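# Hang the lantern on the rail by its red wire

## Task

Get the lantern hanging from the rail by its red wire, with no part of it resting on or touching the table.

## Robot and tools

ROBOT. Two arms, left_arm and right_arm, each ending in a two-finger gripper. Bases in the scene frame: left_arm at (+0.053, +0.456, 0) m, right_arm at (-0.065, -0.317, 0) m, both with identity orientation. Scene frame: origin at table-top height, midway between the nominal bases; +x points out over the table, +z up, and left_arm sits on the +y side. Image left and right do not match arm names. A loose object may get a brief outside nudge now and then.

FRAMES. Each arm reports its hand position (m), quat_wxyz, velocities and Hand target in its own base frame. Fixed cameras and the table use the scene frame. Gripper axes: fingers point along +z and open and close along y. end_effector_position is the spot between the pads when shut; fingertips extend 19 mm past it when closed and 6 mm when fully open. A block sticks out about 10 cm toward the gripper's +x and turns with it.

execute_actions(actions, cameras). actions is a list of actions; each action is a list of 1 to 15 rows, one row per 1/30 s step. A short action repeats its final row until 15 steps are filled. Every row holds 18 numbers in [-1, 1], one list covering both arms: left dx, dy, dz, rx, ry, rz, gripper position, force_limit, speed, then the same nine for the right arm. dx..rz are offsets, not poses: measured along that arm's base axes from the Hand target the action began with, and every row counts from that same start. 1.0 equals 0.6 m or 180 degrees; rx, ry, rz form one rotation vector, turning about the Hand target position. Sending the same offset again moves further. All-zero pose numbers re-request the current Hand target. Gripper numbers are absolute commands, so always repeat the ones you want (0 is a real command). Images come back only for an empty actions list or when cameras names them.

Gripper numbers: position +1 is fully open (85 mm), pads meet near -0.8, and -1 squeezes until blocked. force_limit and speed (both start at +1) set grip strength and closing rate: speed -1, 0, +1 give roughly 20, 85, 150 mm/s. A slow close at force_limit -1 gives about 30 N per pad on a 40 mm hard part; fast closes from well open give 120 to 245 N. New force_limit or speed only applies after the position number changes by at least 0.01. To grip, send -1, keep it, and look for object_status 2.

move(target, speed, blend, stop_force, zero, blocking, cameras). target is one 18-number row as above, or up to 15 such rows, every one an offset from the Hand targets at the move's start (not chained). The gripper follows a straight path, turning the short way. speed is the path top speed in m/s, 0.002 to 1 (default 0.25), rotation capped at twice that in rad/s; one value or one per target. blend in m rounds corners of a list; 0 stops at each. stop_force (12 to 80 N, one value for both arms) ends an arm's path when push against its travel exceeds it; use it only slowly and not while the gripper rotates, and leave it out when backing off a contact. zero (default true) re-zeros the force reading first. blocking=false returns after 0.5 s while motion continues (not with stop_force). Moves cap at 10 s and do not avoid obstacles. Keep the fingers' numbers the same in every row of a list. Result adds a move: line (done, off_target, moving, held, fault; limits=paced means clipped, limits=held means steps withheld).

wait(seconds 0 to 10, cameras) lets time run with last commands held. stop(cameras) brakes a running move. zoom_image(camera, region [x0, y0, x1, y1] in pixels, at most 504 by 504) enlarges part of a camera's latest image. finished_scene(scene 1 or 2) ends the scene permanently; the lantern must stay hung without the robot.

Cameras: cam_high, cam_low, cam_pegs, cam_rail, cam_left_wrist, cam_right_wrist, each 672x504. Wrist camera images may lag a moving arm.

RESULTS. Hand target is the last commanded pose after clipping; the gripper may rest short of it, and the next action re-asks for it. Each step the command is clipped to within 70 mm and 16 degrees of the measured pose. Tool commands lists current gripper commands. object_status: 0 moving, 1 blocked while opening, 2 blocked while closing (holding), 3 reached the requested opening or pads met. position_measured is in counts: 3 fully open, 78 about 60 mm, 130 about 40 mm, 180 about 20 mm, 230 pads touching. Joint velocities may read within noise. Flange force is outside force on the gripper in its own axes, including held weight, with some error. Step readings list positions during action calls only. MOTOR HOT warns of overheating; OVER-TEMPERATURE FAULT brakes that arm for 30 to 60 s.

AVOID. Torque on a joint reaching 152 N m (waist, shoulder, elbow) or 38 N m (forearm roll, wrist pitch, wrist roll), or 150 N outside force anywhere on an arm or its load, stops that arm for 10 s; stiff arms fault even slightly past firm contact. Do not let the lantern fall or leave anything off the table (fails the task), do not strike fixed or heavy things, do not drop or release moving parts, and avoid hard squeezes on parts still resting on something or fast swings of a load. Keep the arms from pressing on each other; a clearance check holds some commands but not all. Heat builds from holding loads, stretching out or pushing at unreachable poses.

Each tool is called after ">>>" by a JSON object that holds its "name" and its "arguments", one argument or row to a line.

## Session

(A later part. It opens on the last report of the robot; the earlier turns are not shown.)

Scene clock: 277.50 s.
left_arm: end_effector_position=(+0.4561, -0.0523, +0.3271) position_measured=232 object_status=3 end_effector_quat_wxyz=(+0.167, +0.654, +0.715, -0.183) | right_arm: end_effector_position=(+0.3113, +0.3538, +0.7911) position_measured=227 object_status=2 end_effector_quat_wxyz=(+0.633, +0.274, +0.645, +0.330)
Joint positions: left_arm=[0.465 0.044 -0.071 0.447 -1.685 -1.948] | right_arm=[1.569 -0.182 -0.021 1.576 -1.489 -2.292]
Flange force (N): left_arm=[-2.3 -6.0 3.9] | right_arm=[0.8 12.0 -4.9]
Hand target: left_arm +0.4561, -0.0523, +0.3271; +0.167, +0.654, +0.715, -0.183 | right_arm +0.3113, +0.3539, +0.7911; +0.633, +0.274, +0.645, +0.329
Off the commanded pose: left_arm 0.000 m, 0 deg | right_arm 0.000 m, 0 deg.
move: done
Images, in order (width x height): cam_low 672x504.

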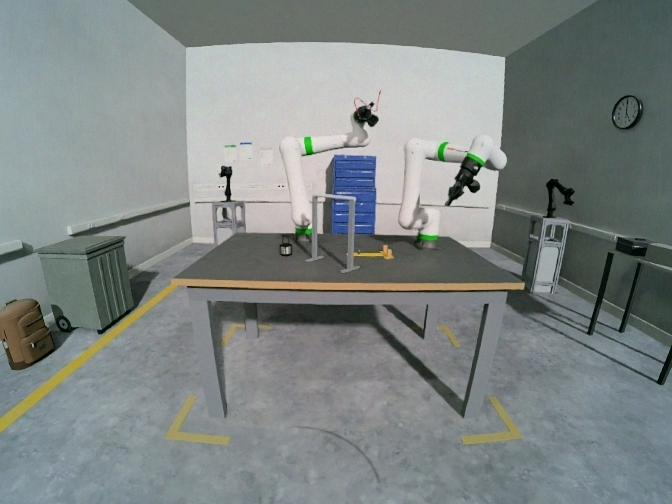

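>>> {"name": "move", "arguments": {
  "target": [
    [0,0,0,0,0,0,-1,0,0,0.48,-0.173,-0.318,-0.276,-0.0543,0.0776,-1,0.3,-0.5]
  ],
  "speed": 0.2,
  "cameras": ["cam_low","cam_rail","cam_high"]
}}

Scene clock: 284.03 s.
left_arm: end_effector_position=(+0.4561, -0.0523, +0.3271) position_measured=232 object_status=3 end_effector_quat_wxyz=(+0.167, +0.654, +0.715, -0.183) | right_arm: end_effector_position=(+0.5990, +0.2504, +0.6008) position_measured=227 object_status=2 end_effector_quat_wxyz=(+0.660, -0.104, +0.738, +0.091)
Joint positions: left_arm=[0.465 0.044 -0.071 0.447 -1.685 -1.948] | right_arm=[0.316 -0.257 -0.392 2.085 -0.044 -2.086]
Flange force (N): left_arm=[-1.3 -6.8 4.4] | right_arm=no reading
Hand target: left_arm +0.4561, -0.0523, +0.3271; +0.167, +0.654, +0.715, -0.183 | right_arm +0.5993, +0.2501, +0.6003; +0.696, -0.122, +0.697, +0.123
Off the commanded pose: left_arm 0.000 m, 0 deg | right_arm 0.001 m, 8 deg.
move: off_target (right_arm)
Images, in order (width x height): cam_high 672x504, cam_low 672x504, cam_rail 672x504.

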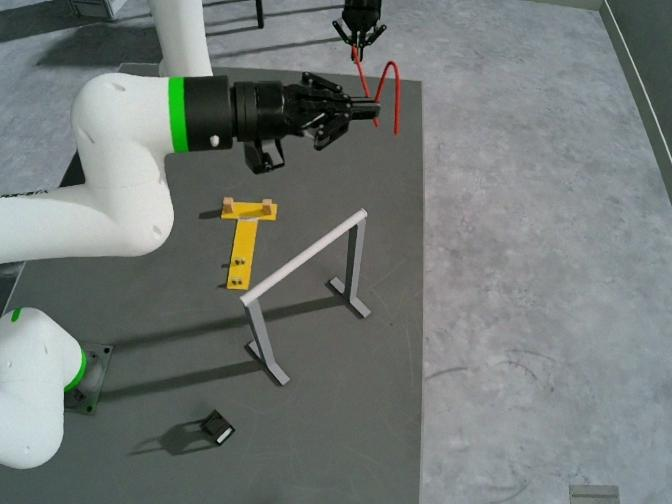

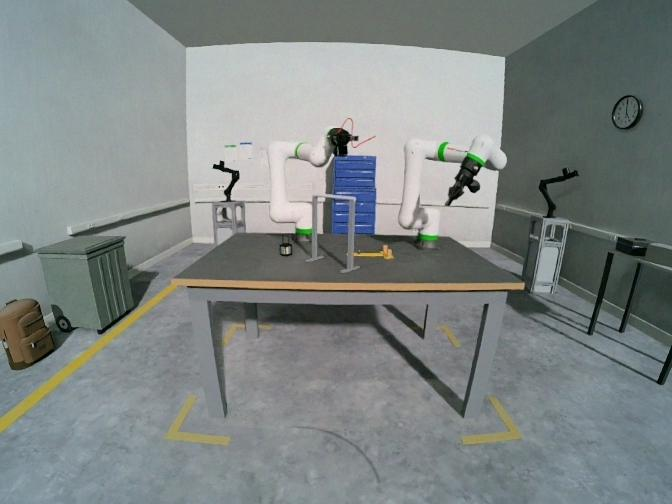

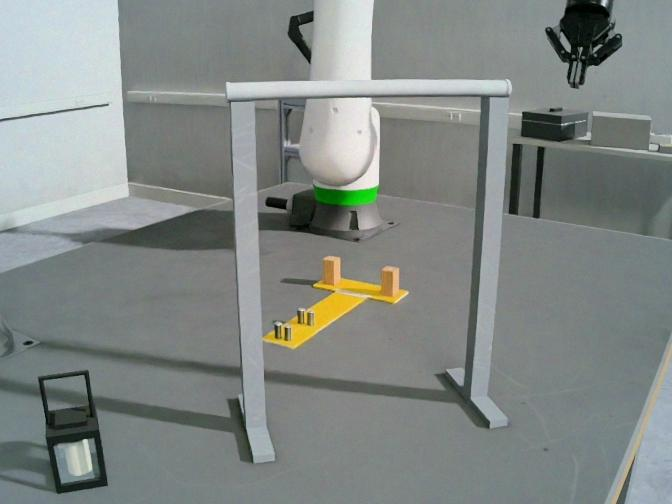

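>>> {"name": "move", "arguments": {
  "target": [
    [0,0,0,0,0,0,-1,0,0,0.03,-0.3,-0.1,0,0,0,-1,0.3,-0.5],
    [0,0,0,0,0,0,-1,0,0,0.0,-0.6,-0.3,0,0,0,-1,0.3,-0.5]
  ],
  "speed": 0.15,
  "blend": 0.03,
  "cameras": ["cam_low","cam_rail","cam_high"]
}}

Scene clock: 287.77 s.
left_arm: end_effector_position=(+0.4561, -0.0523, +0.3271) position_measured=232 object_status=3 end_effector_quat_wxyz=(+0.167, +0.654, +0.715, -0.183) | right_arm: end_effector_position=(+0.5993, -0.1099, +0.4203) position_measured=227 object_status=2 end_effector_quat_wxyz=(+0.696, -0.122, +0.697, +0.122)
Joint positions: left_arm=[0.465 0.044 -0.071 0.447 -1.685 -1.948] | right_arm=[-0.434 -0.1 -0.752 1.022 0.971 -0.746]
Flange force (N): left_arm=[-1.7 -6.9 4.1] | right_arm=[-0.1 -1.2 11.1]
Hand target: left_arm +0.4561, -0.0523, +0.3271; +0.167, +0.654, +0.715, -0.183 | right_arm +0.5993, -0.1099, +0.4203; +0.696, -0.122, +0.697, +0.123
Off the commanded pose: left_arm 0.000 m, 0 deg | right_arm 0.000 m, 0 deg.
move: done
Images, in order (width x height): cam_high 672x504, cam_low 672x504, cam_rail 672x504.

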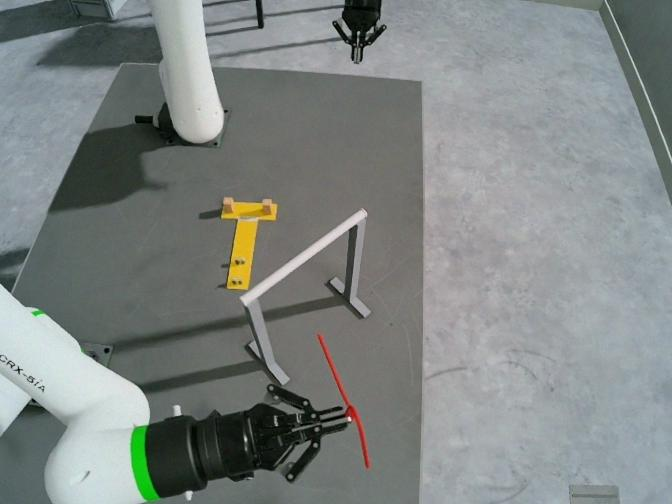

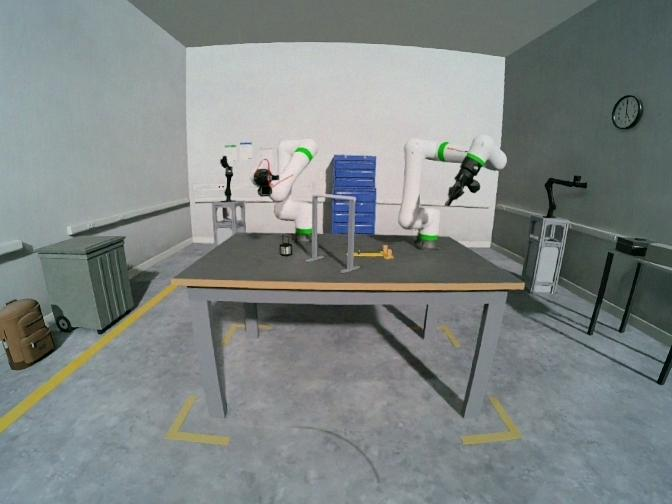

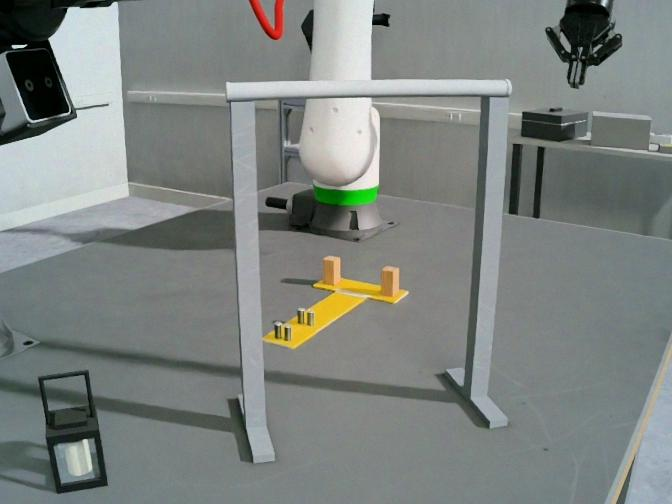

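>>> {"name": "move", "arguments": {
  "target": [
    [0,0,0,0,0,0,-1,0,0,-0.246,-0.096,-0.367,-0.124,0.186,0.147,-1,0.3,-0.5]
  ],
  "speed": 0.15,
  "cameras": ["cam_right_wrist","cam_low","cam_rail","cam_high"]
}}

Scene clock: 293.17 s.
left_arm: end_effector_position=(+0.4561, -0.0523, +0.3271) position_measured=232 object_status=3 end_effector_quat_wxyz=(+0.167, +0.654, +0.715, -0.183) | right_arm: end_effector_position=(+0.4517, -0.1675, +0.2001) position_measured=227 object_status=2 end_effector_quat_wxyz=(+0.388, -0.364, +0.829, +0.171)
Joint positions: left_arm=[0.465 0.044 -0.071 0.447 -1.685 -1.948] | right_arm=[-1.065 0.11 -0.563 2.303 1.361 -0.862]
Flange force (N): left_arm=[-2.1 -6.4 3.8] | right_arm=[-2.8 -11.3 1.8]
Hand target: left_arm +0.4561, -0.0523, +0.3271; +0.167, +0.654, +0.715, -0.183 | right_arm +0.4517, -0.1675, +0.2001; +0.388, -0.365, +0.829, +0.171
Off the commanded pose: left_arm 0.000 m, 0 deg | right_arm 0.000 m, 0 deg.
move: done
camera_calibration:
cam_right_wrist: T_world_to_cam=[[-0.725919, 0.68778, -0.000938396, 0.453832], [0.222504, 0.236133, 0.945903, -0.235129], [0.650795, 0.68644, -0.324447, 0.00900374], [0, 0, 0, 1]] pos_world=[0.375902, -0.262795, 0.225756]
Images, in order (width x height): cam_high 672x504, cam_low 672x504, cam_rail 672x504, cam_right_wrist 672x504.

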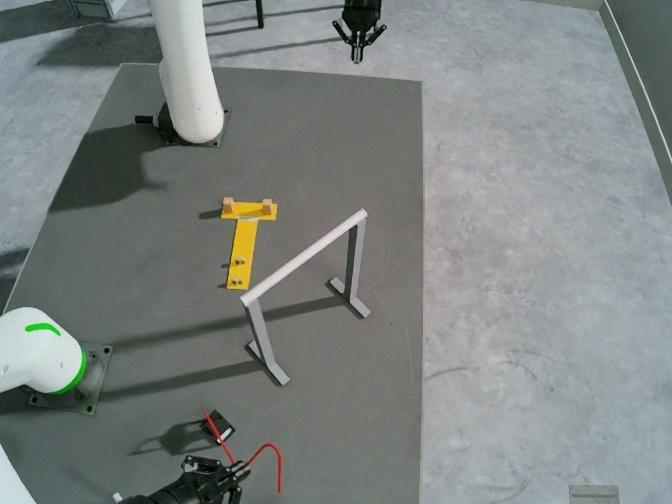

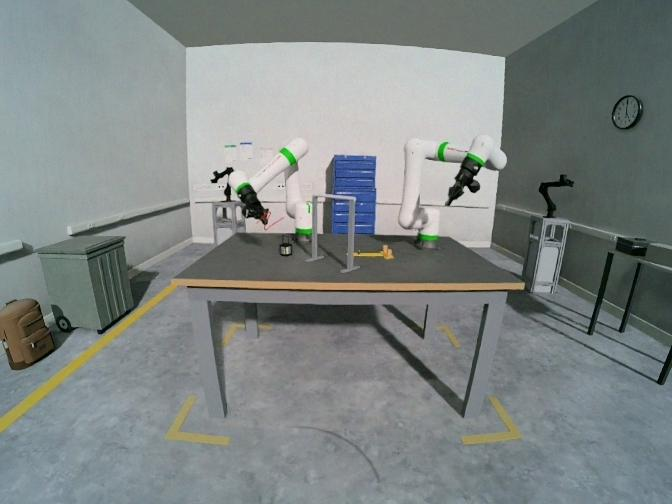

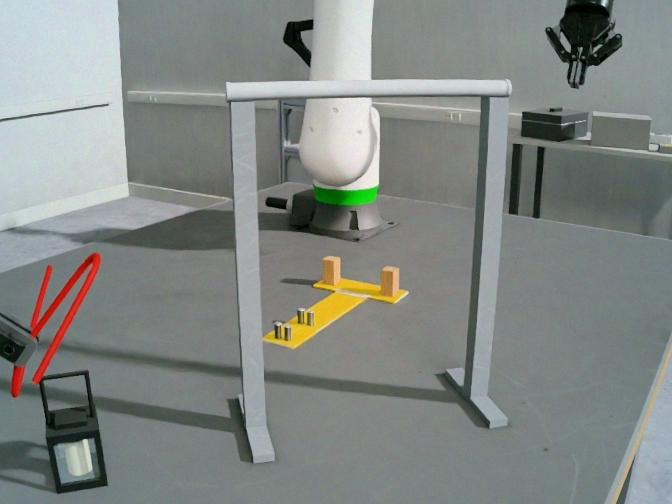

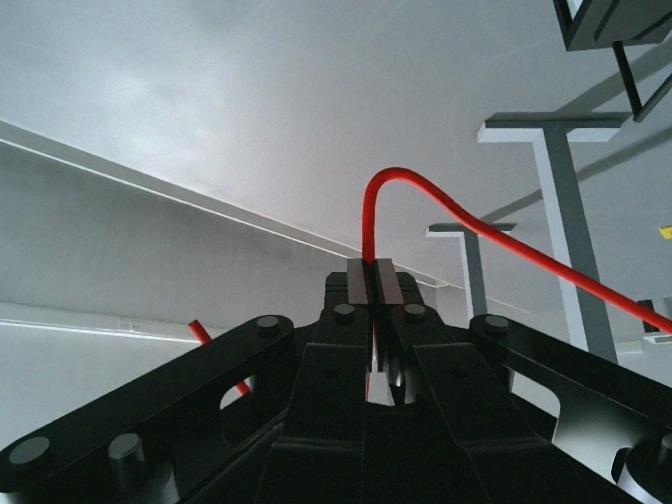

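>>> {"name": "move", "arguments": {
  "target": [
    [0,0,0,0,0,0,-1,0,0,0.002,-0.011,-0.198,0,0,0,-1,0.3,-0.5]
  ],
  "speed": 0.1,
  "cameras": ["cam_right_wrist","cam_rail","cam_high","cam_pegs"]
}}

>>> {"name": "zoom_image", "arguments": {
  "camera": "cam_high",
  "region": [150, 380, 310, 500]
}}

>>> {"name": "zoom_image", "arguments": {
  "camera": "cam_rail",
  "region": [0, 320, 150, 500]
}}

Scene clock: 297.23 s.
left_arm: end_effector_position=(+0.4561, -0.0523, +0.3271) position_measured=232 object_status=3 end_effector_quat_wxyz=(+0.167, +0.654, +0.715, -0.183) | right_arm: end_effector_position=(+0.4529, -0.1741, +0.0813) position_measured=227 object_status=2 end_effector_quat_wxyz=(+0.388, -0.365, +0.829, +0.171)
Joint positions: left_arm=[0.465 0.044 -0.071 0.447 -1.685 -1.948] | right_arm=[-1.052 0.297 -0.671 2.222 1.165 -0.629]
Flange force (N): left_arm=[-1.9 -6.6 3.8] | right_arm=[1.2 -12.0 3.1]
Hand target: left_arm +0.4561, -0.0523, +0.3271; +0.167, +0.654, +0.715, -0.183 | right_arm +0.4529, -0.1741, +0.0813; +0.388, -0.365, +0.829, +0.171
Off the commanded pose: left_arm 0.000 m, 0 deg | right_arm 0.000 m, 0 deg.
move: done
camera_calibration:
cam_right_wrist: T_world_to_cam=[[-0.725918, 0.687781, -0.000934787, 0.45913], [0.222568, 0.236195, 0.945873, -0.121468], [0.650774, 0.686418, -0.324537, -0.0257797], [0, 0, 0, 1]] pos_world=[0.377102, -0.269395, 0.106956]
Images, in order (width x height): cam_high 672x504, cam_pegs 672x504, cam_rail 672x504, cam_right_wrist 672x504.

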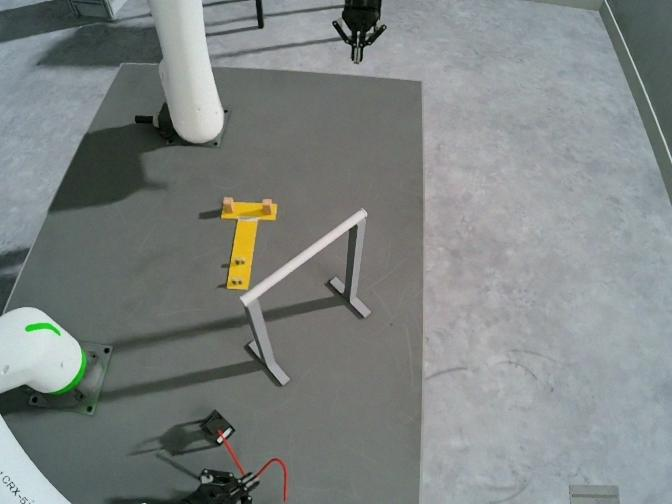

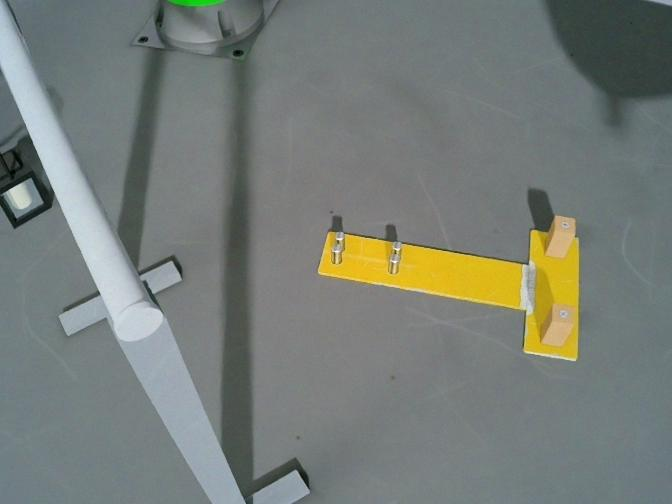

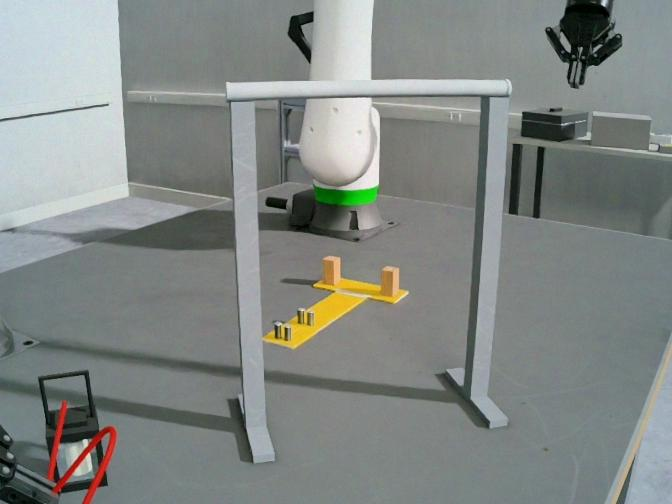

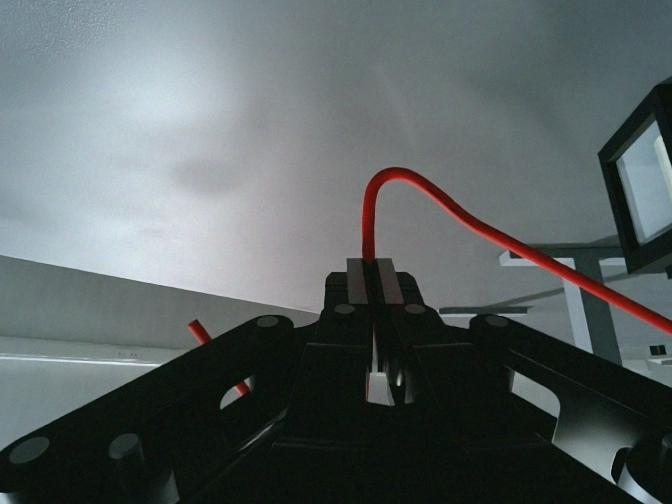

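Scaled by 3.150 from the camera's 672x504 image, which has a finer 960x720 frame.

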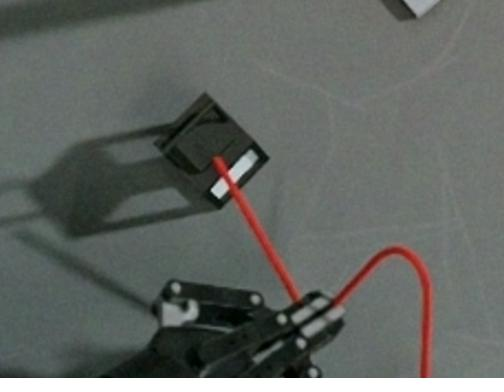

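Scaled by 2.800 from the camera's 672x504 image, which has a finer 960x720 frame.

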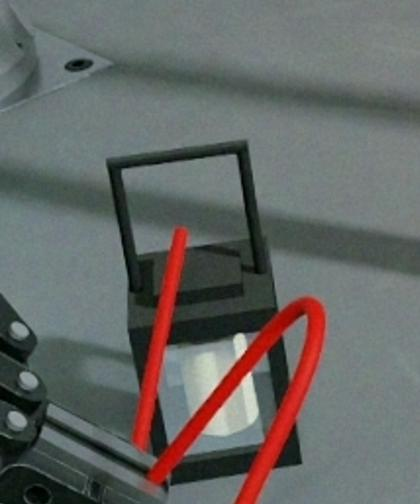

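>>> {"name": "move", "arguments": {
  "target": [
    [0,0,0,0,0,0,-1,0,0,-0.007,-0.007,-0.01,0,0,0,-1,0.3,-0.5],
    [0,0,0,0,0,0,-1,0,0,-0.056,0.089,0.034,0,0,0,-1,0.3,-0.5]
  ],
  "speed": 0.06,
  "cameras": ["cam_rail","cam_high"]
}}

>>> {"name": "zoom_image", "arguments": {
  "camera": "cam_high",
  "region": [150, 380, 310, 500]
}}

>>> {"name": "zoom_image", "arguments": {
  "camera": "cam_rail",
  "region": [0, 320, 150, 500]
}}

Scene clock: 303.00 s.
left_arm: end_effector_position=(+0.4561, -0.0523, +0.3271) position_measured=232 object_status=3 end_effector_quat_wxyz=(+0.167, +0.654, +0.715, -0.183) | right_arm: end_effector_position=(+0.4194, -0.1206, +0.1016) position_measured=227 object_status=2 end_effector_quat_wxyz=(+0.388, -0.365, +0.829, +0.171)
Joint positions: left_arm=[0.465 0.044 -0.071 0.447 -1.685 -1.948] | right_arm=[-1.063 0.126 -0.823 2.235 1.181 -0.641]
Flange force (N): left_arm=[-1.8 -6.7 4.0] | right_arm=[-0.6 -12.4 2.1]
Hand target: left_arm +0.4561, -0.0523, +0.3271; +0.167, +0.654, +0.715, -0.183 | right_arm +0.4193, -0.1207, +0.1017; +0.388, -0.365, +0.829, +0.171
Off the commanded pose: left_arm 0.000 m, 0 deg | right_arm 0.000 m, 0 deg.
move: done
Images, in order (width x height): cam_high 672x504, cam_rail 672x504.

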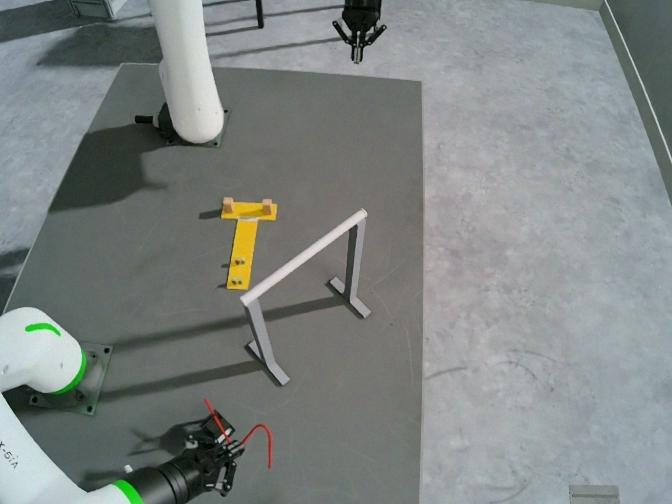

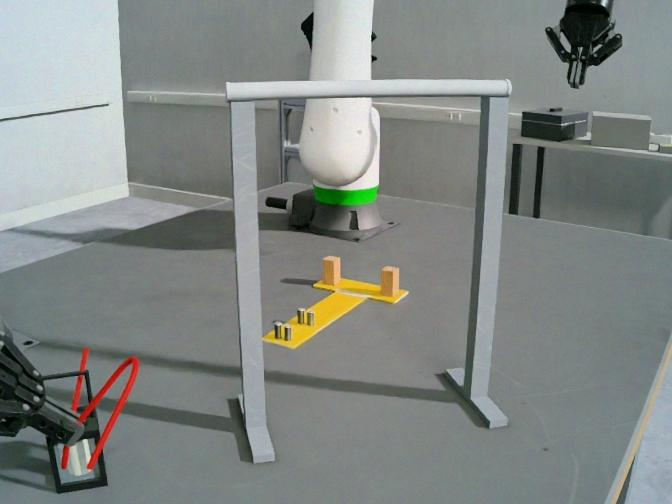

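Scaled by 3.150 from the camera's 672x504 image, which has a finer 960x720 frame.

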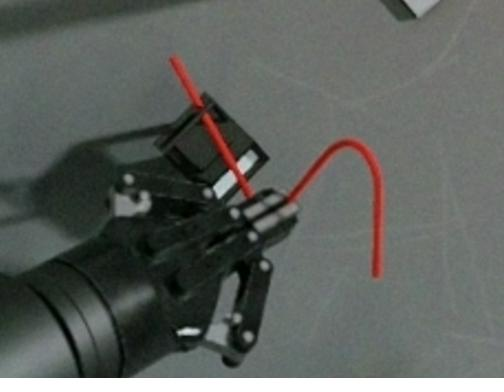

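Scaled by 2.800 from the camera's 672x504 image, which has a finer 960x720 frame.

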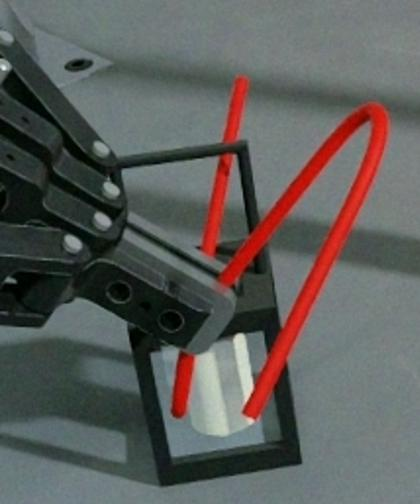

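>>> {"name": "zoom_image", "arguments": {
  "camera": "cam_high",
  "region": [195, 393, 235, 443]
}}

>>> {"name": "zoom_image", "arguments": {
  "camera": "cam_rail",
  "region": [50, 340, 110, 420]
}}

Scaled by 10.080 from the camera's 672x504 image, which has a finer 960x720 frame.

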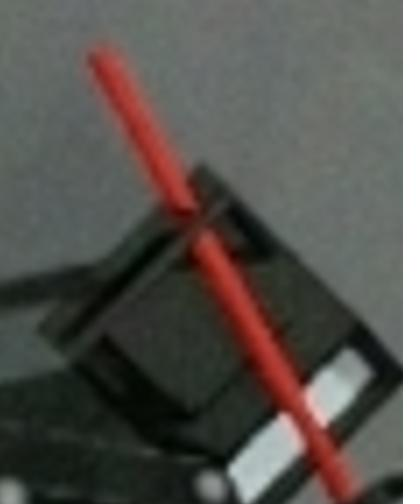

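Scaled by 6.300 from the camera's 672x504 image, which has a finer 960x720 frame.

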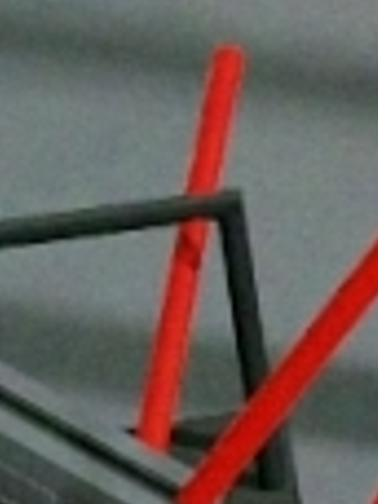

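>>> {"name": "move", "arguments": {
  "target": [
    [0,0,0,0,0,0,-1,0,0,-0.009,-0.010,0,0,0,0,-1,0.3,-0.5],
    [0,0,0,0,0,0,-1,0,0,-0.0476,0.065,0.033,0,0,0,-1,0.3,-0.5]
  ],
  "speed": 0.05,
  "cameras": ["cam_rail","cam_high"]
}}

>>> {"name": "zoom_image", "arguments": {
  "camera": "cam_high",
  "region": [180, 380, 250, 450]
}}

>>> {"name": "zoom_image", "arguments": {
  "camera": "cam_rail",
  "region": [0, 320, 150, 500]
}}

Scene clock: 307.50 s.
left_arm: end_effector_position=(+0.4561, -0.0523, +0.3271) position_measured=232 object_status=3 end_effector_quat_wxyz=(+0.167, +0.654, +0.715, -0.183) | right_arm: end_effector_position=(+0.3908, -0.0818, +0.1215) position_measured=227 object_status=2 end_effector_quat_wxyz=(+0.388, -0.365, +0.829, +0.171)
Joint positions: left_arm=[0.465 0.044 -0.071 0.447 -1.685 -1.948] | right_arm=[-1.091 -0.029 -0.923 2.27 1.229 -0.675]
Flange force (N): left_arm=[-1.9 -6.0 4.2] | right_arm=[-0.9 -10.8 4.9]
Hand target: left_arm +0.4561, -0.0523, +0.3271; +0.167, +0.654, +0.715, -0.183 | right_arm +0.3907, -0.0817, +0.1215; +0.388, -0.365, +0.829, +0.171
Off the commanded pose: left_arm 0.000 m, 0 deg | right_arm 0.000 m, 0 deg.
move: done
Images, in order (width x height): cam_high 672x504, cam_rail 672x504.

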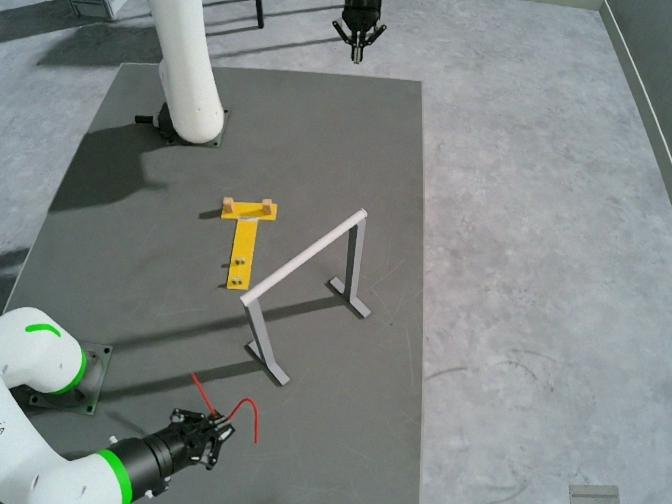

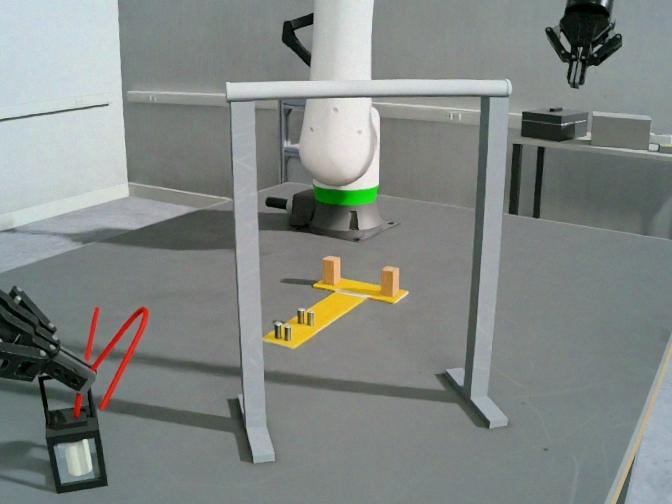

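Scaled by 7.200 from the camera's 672x504 image, which has a finer 960x720 frame.

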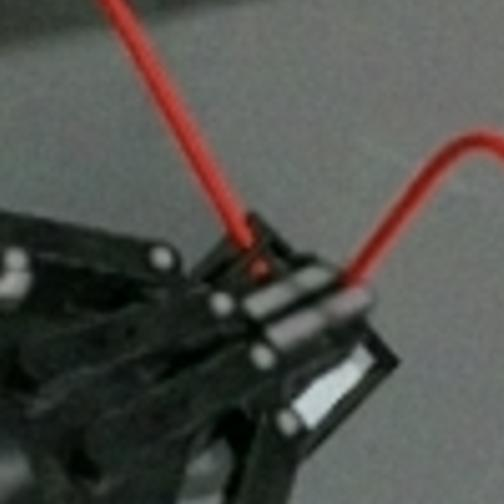

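Scaled by 2.800 from the camera's 672x504 image, which has a finer 960x720 frame.

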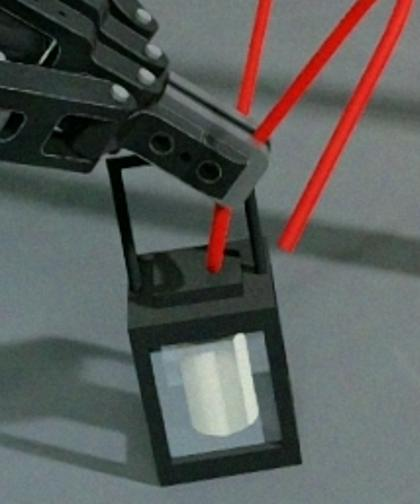

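>>> {"name": "move", "arguments": {
  "target": [0,0,0,0,0,0,-1,0,0,0,0,0.06,0,0,0,-1,0.3,-0.5],
  "speed": 0.03,
  "cameras": ["cam_rail","cam_high","cam_right_wrist"]
}}

>>> {"name": "zoom_image", "arguments": {
  "camera": "cam_rail",
  "region": [0, 300, 150, 500]
}}

Scene clock: 309.53 s.
left_arm: end_effector_position=(+0.4561, -0.0523, +0.3271) position_measured=232 object_status=3 end_effector_quat_wxyz=(+0.167, +0.654, +0.715, -0.183) | right_arm: end_effector_position=(+0.3907, -0.0817, +0.1574) position_measured=227 object_status=2 end_effector_quat_wxyz=(+0.388, -0.365, +0.829, +0.171)
Joint positions: left_arm=[0.465 0.044 -0.071 0.447 -1.685 -1.948] | right_arm=[-1.1 -0.094 -0.879 2.301 1.305 -0.757]
Flange force (N): left_arm=[-2.2 -6.8 3.5] | right_arm=[0.3 -12.1 6.1]
Hand target: left_arm +0.4561, -0.0523, +0.3271; +0.167, +0.654, +0.715, -0.183 | right_arm +0.3907, -0.0817, +0.1575; +0.388, -0.365, +0.829, +0.171
Off the commanded pose: left_arm 0.000 m, 0 deg | right_arm 0.000 m, 0 deg.
move: done
camera_calibration:
cam_right_wrist: T_world_to_cam=[[-0.725902, 0.687798, -0.00086997, 0.350557], [0.222618, 0.236148, 0.945873, -0.201476], [0.650774, 0.686417, -0.324537, -0.0240947], [0, 0, 0, 1]] pos_world=[0.315002, -0.176995, 0.183056]
Images, in order (width x height): cam_high 672x504, cam_rail 672x504, cam_right_wrist 672x504.

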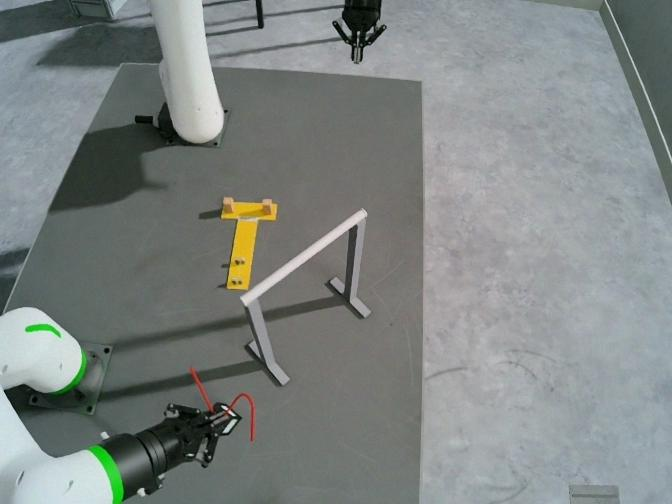

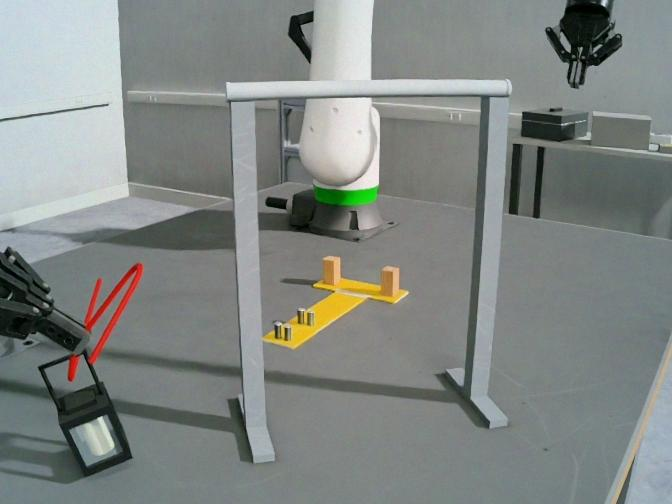

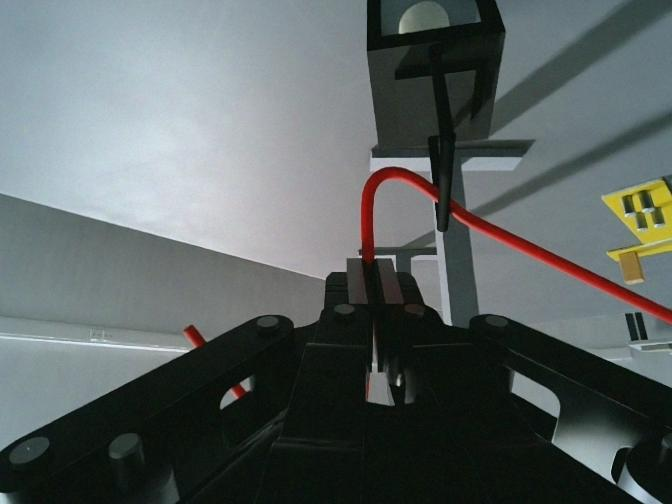

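Scaled by 2.520 from the camera's 672x504 image, which has a finer 960x720 frame.

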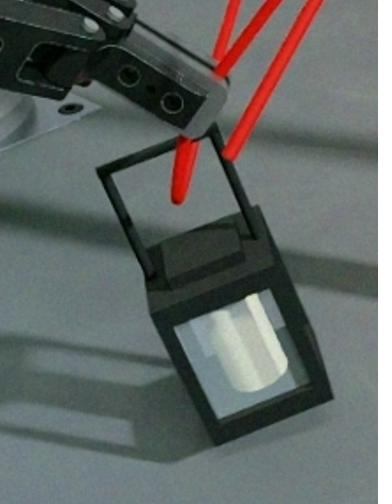

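>>> {"name": "move", "arguments": {
  "target": [
    [0,0,0,0,0,0,-1,0,0,0.05,-0.1,0.3,0.03,-0.046,-0.037,-1,0.3,-0.5],
    [0,0,0,0,0,0,-1,0,0,0.349,-0.1,0.771,0.124,-0.1856,-0.1467,-1,0.3,-0.5]
  ],
  "speed": 0.12,
  "blend": 0.04,
  "cameras": ["cam_rail","cam_high","cam_right_wrist","cam_low"]
}}

Scene clock: 317.00 s.
left_arm: end_effector_position=(+0.4561, -0.0523, +0.3271) position_measured=232 object_status=3 end_effector_quat_wxyz=(+0.167, +0.654, +0.715, -0.183) | right_arm: end_effector_position=(+0.6001, -0.1417, +0.6200) position_measured=227 object_status=2 end_effector_quat_wxyz=(+0.696, -0.122, +0.697, +0.123)
Joint positions: left_arm=[0.465 0.044 -0.071 0.447 -1.685 -1.948] | right_arm=[-0.633 -0.131 -0.357 1.423 0.998 -1.303]
Flange force (N): left_arm=[-1.9 -7.3 4.6] | right_arm=[-1.8 -4.1 8.0]
Hand target: left_arm +0.4561, -0.0523, +0.3271; +0.167, +0.654, +0.715, -0.183 | right_arm +0.6001, -0.1417, +0.6201; +0.696, -0.122, +0.697, +0.123
Off the commanded pose: left_arm 0.000 m, 0 deg | right_arm 0.000 m, 0 deg.
move: done
camera_calibration:
cam_right_wrist: T_world_to_cam=[[-0.328956, 0.944291, 0.0101448, 0.335531], [-0.333136, -0.126091, 0.93441, -0.382238], [0.883633, 0.304, 0.356056, -0.584988], [0, 0, 0, 1]] pos_world=[0.499952, -0.187199, 0.562051]
Images, in order (width x height): cam_high 672x504, cam_low 672x504, cam_rail 672x504, cam_right_wrist 672x504.

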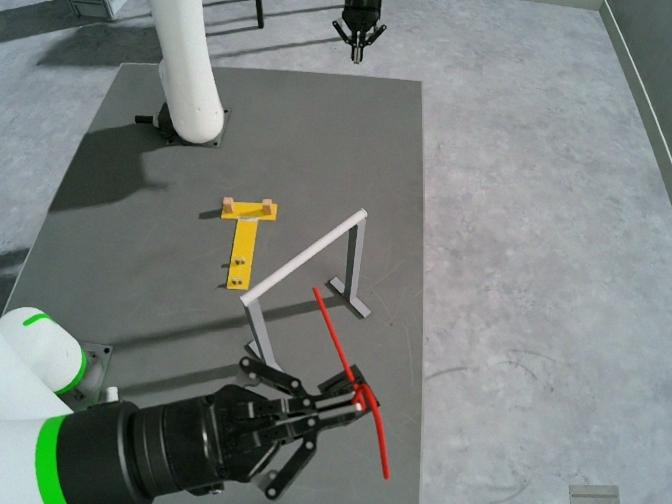

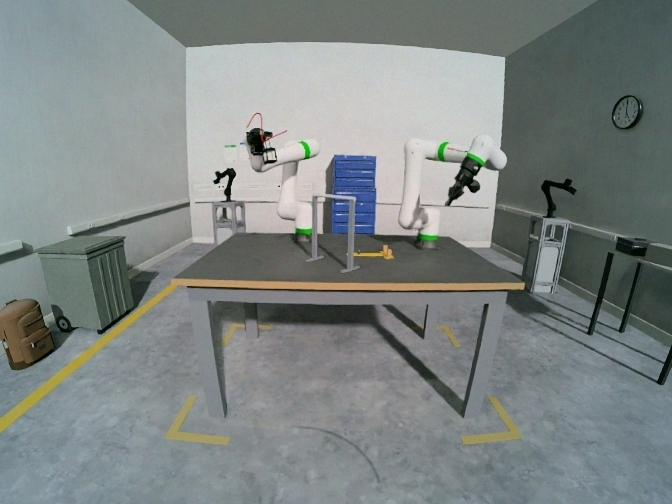

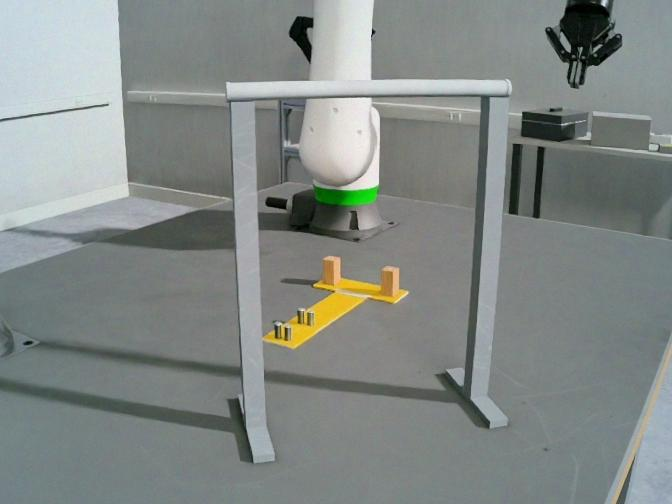

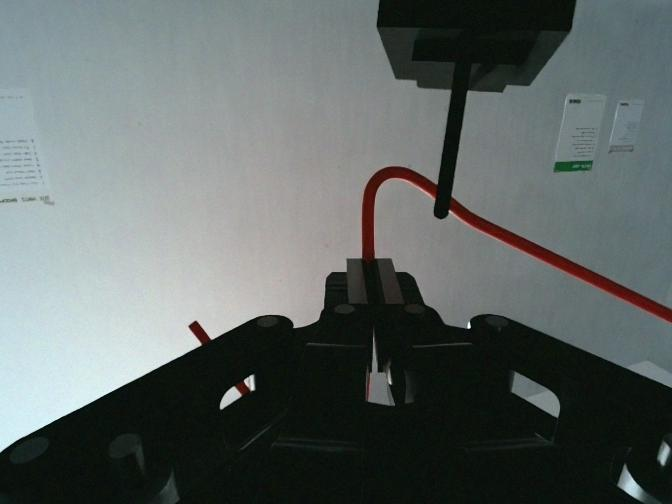

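>>> {"name": "move", "arguments": {
  "target": [
    [0,0,0,0,0,0,-1,0,0,-0.158,0.665,0,0,0,0,-1,0.3,-0.5]
  ],
  "speed": 0.12,
  "cameras": ["cam_rail","cam_high","cam_pegs","cam_low"]
}}

Scene clock: 322.57 s.
left_arm: end_effector_position=(+0.4561, -0.0523, +0.3271) position_measured=232 object_status=3 end_effector_quat_wxyz=(+0.167, +0.654, +0.715, -0.183) | right_arm: end_effector_position=(+0.5051, +0.2574, +0.6202) position_measured=227 object_status=2 end_effector_quat_wxyz=(+0.683, -0.119, +0.712, +0.114)
Joint positions: left_arm=[0.465 0.044 -0.071 0.447 -1.685 -1.948] | right_arm=[0.448 -0.461 -0.551 1.965 -0.127 -1.973]
Flange force (N): left_arm=[-2.0 -6.5 3.9] | right_arm=no reading
Hand target: left_arm +0.4561, -0.0523, +0.3271; +0.167, +0.654, +0.715, -0.183 | right_arm +0.5053, +0.2573, +0.6201; +0.696, -0.122, +0.697, +0.123
Off the commanded pose: left_arm 0.000 m, 0 deg | right_arm 0.000 m, 3 deg.
move: off_target (right_arm)
Images, in order (width x height): cam_high 672x504, cam_low 672x504, cam_pegs 672x504, cam_rail 672x504.

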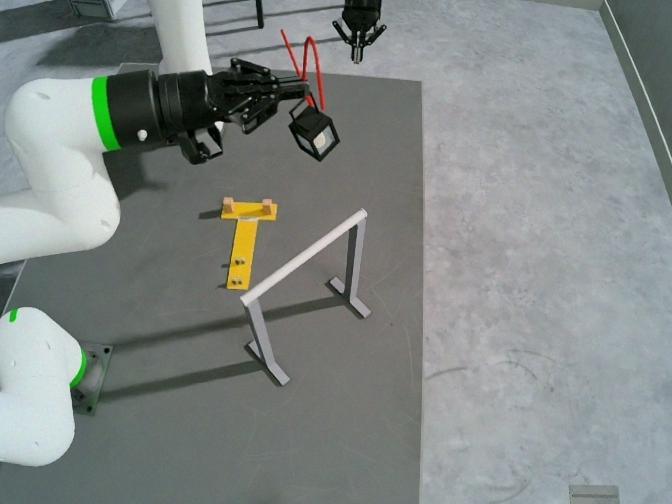

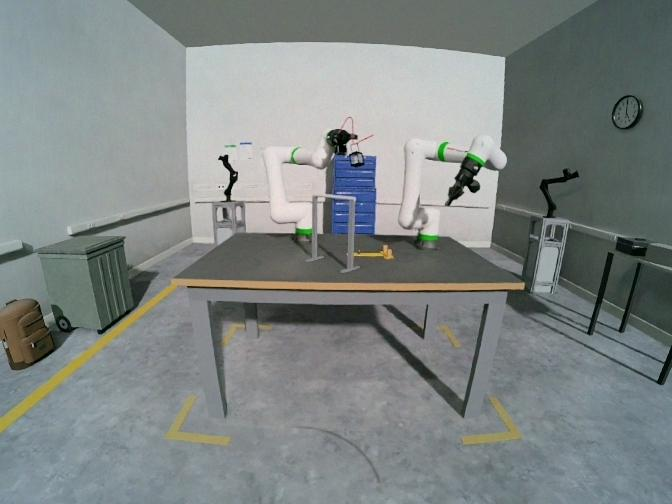

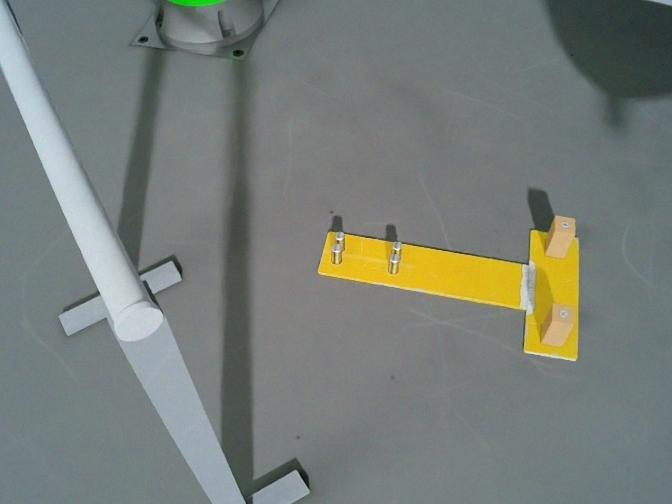

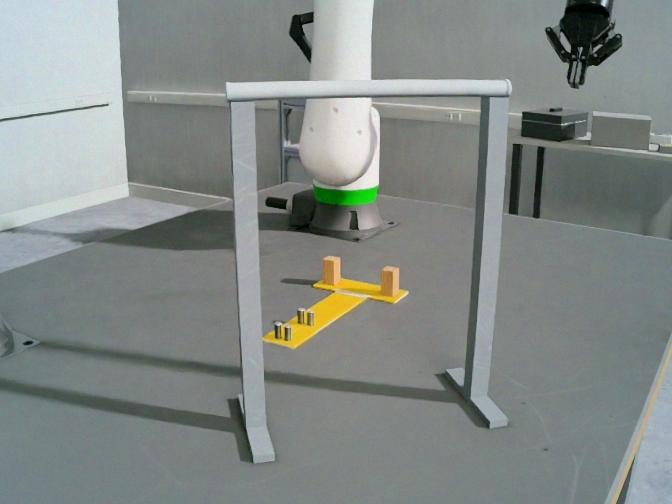

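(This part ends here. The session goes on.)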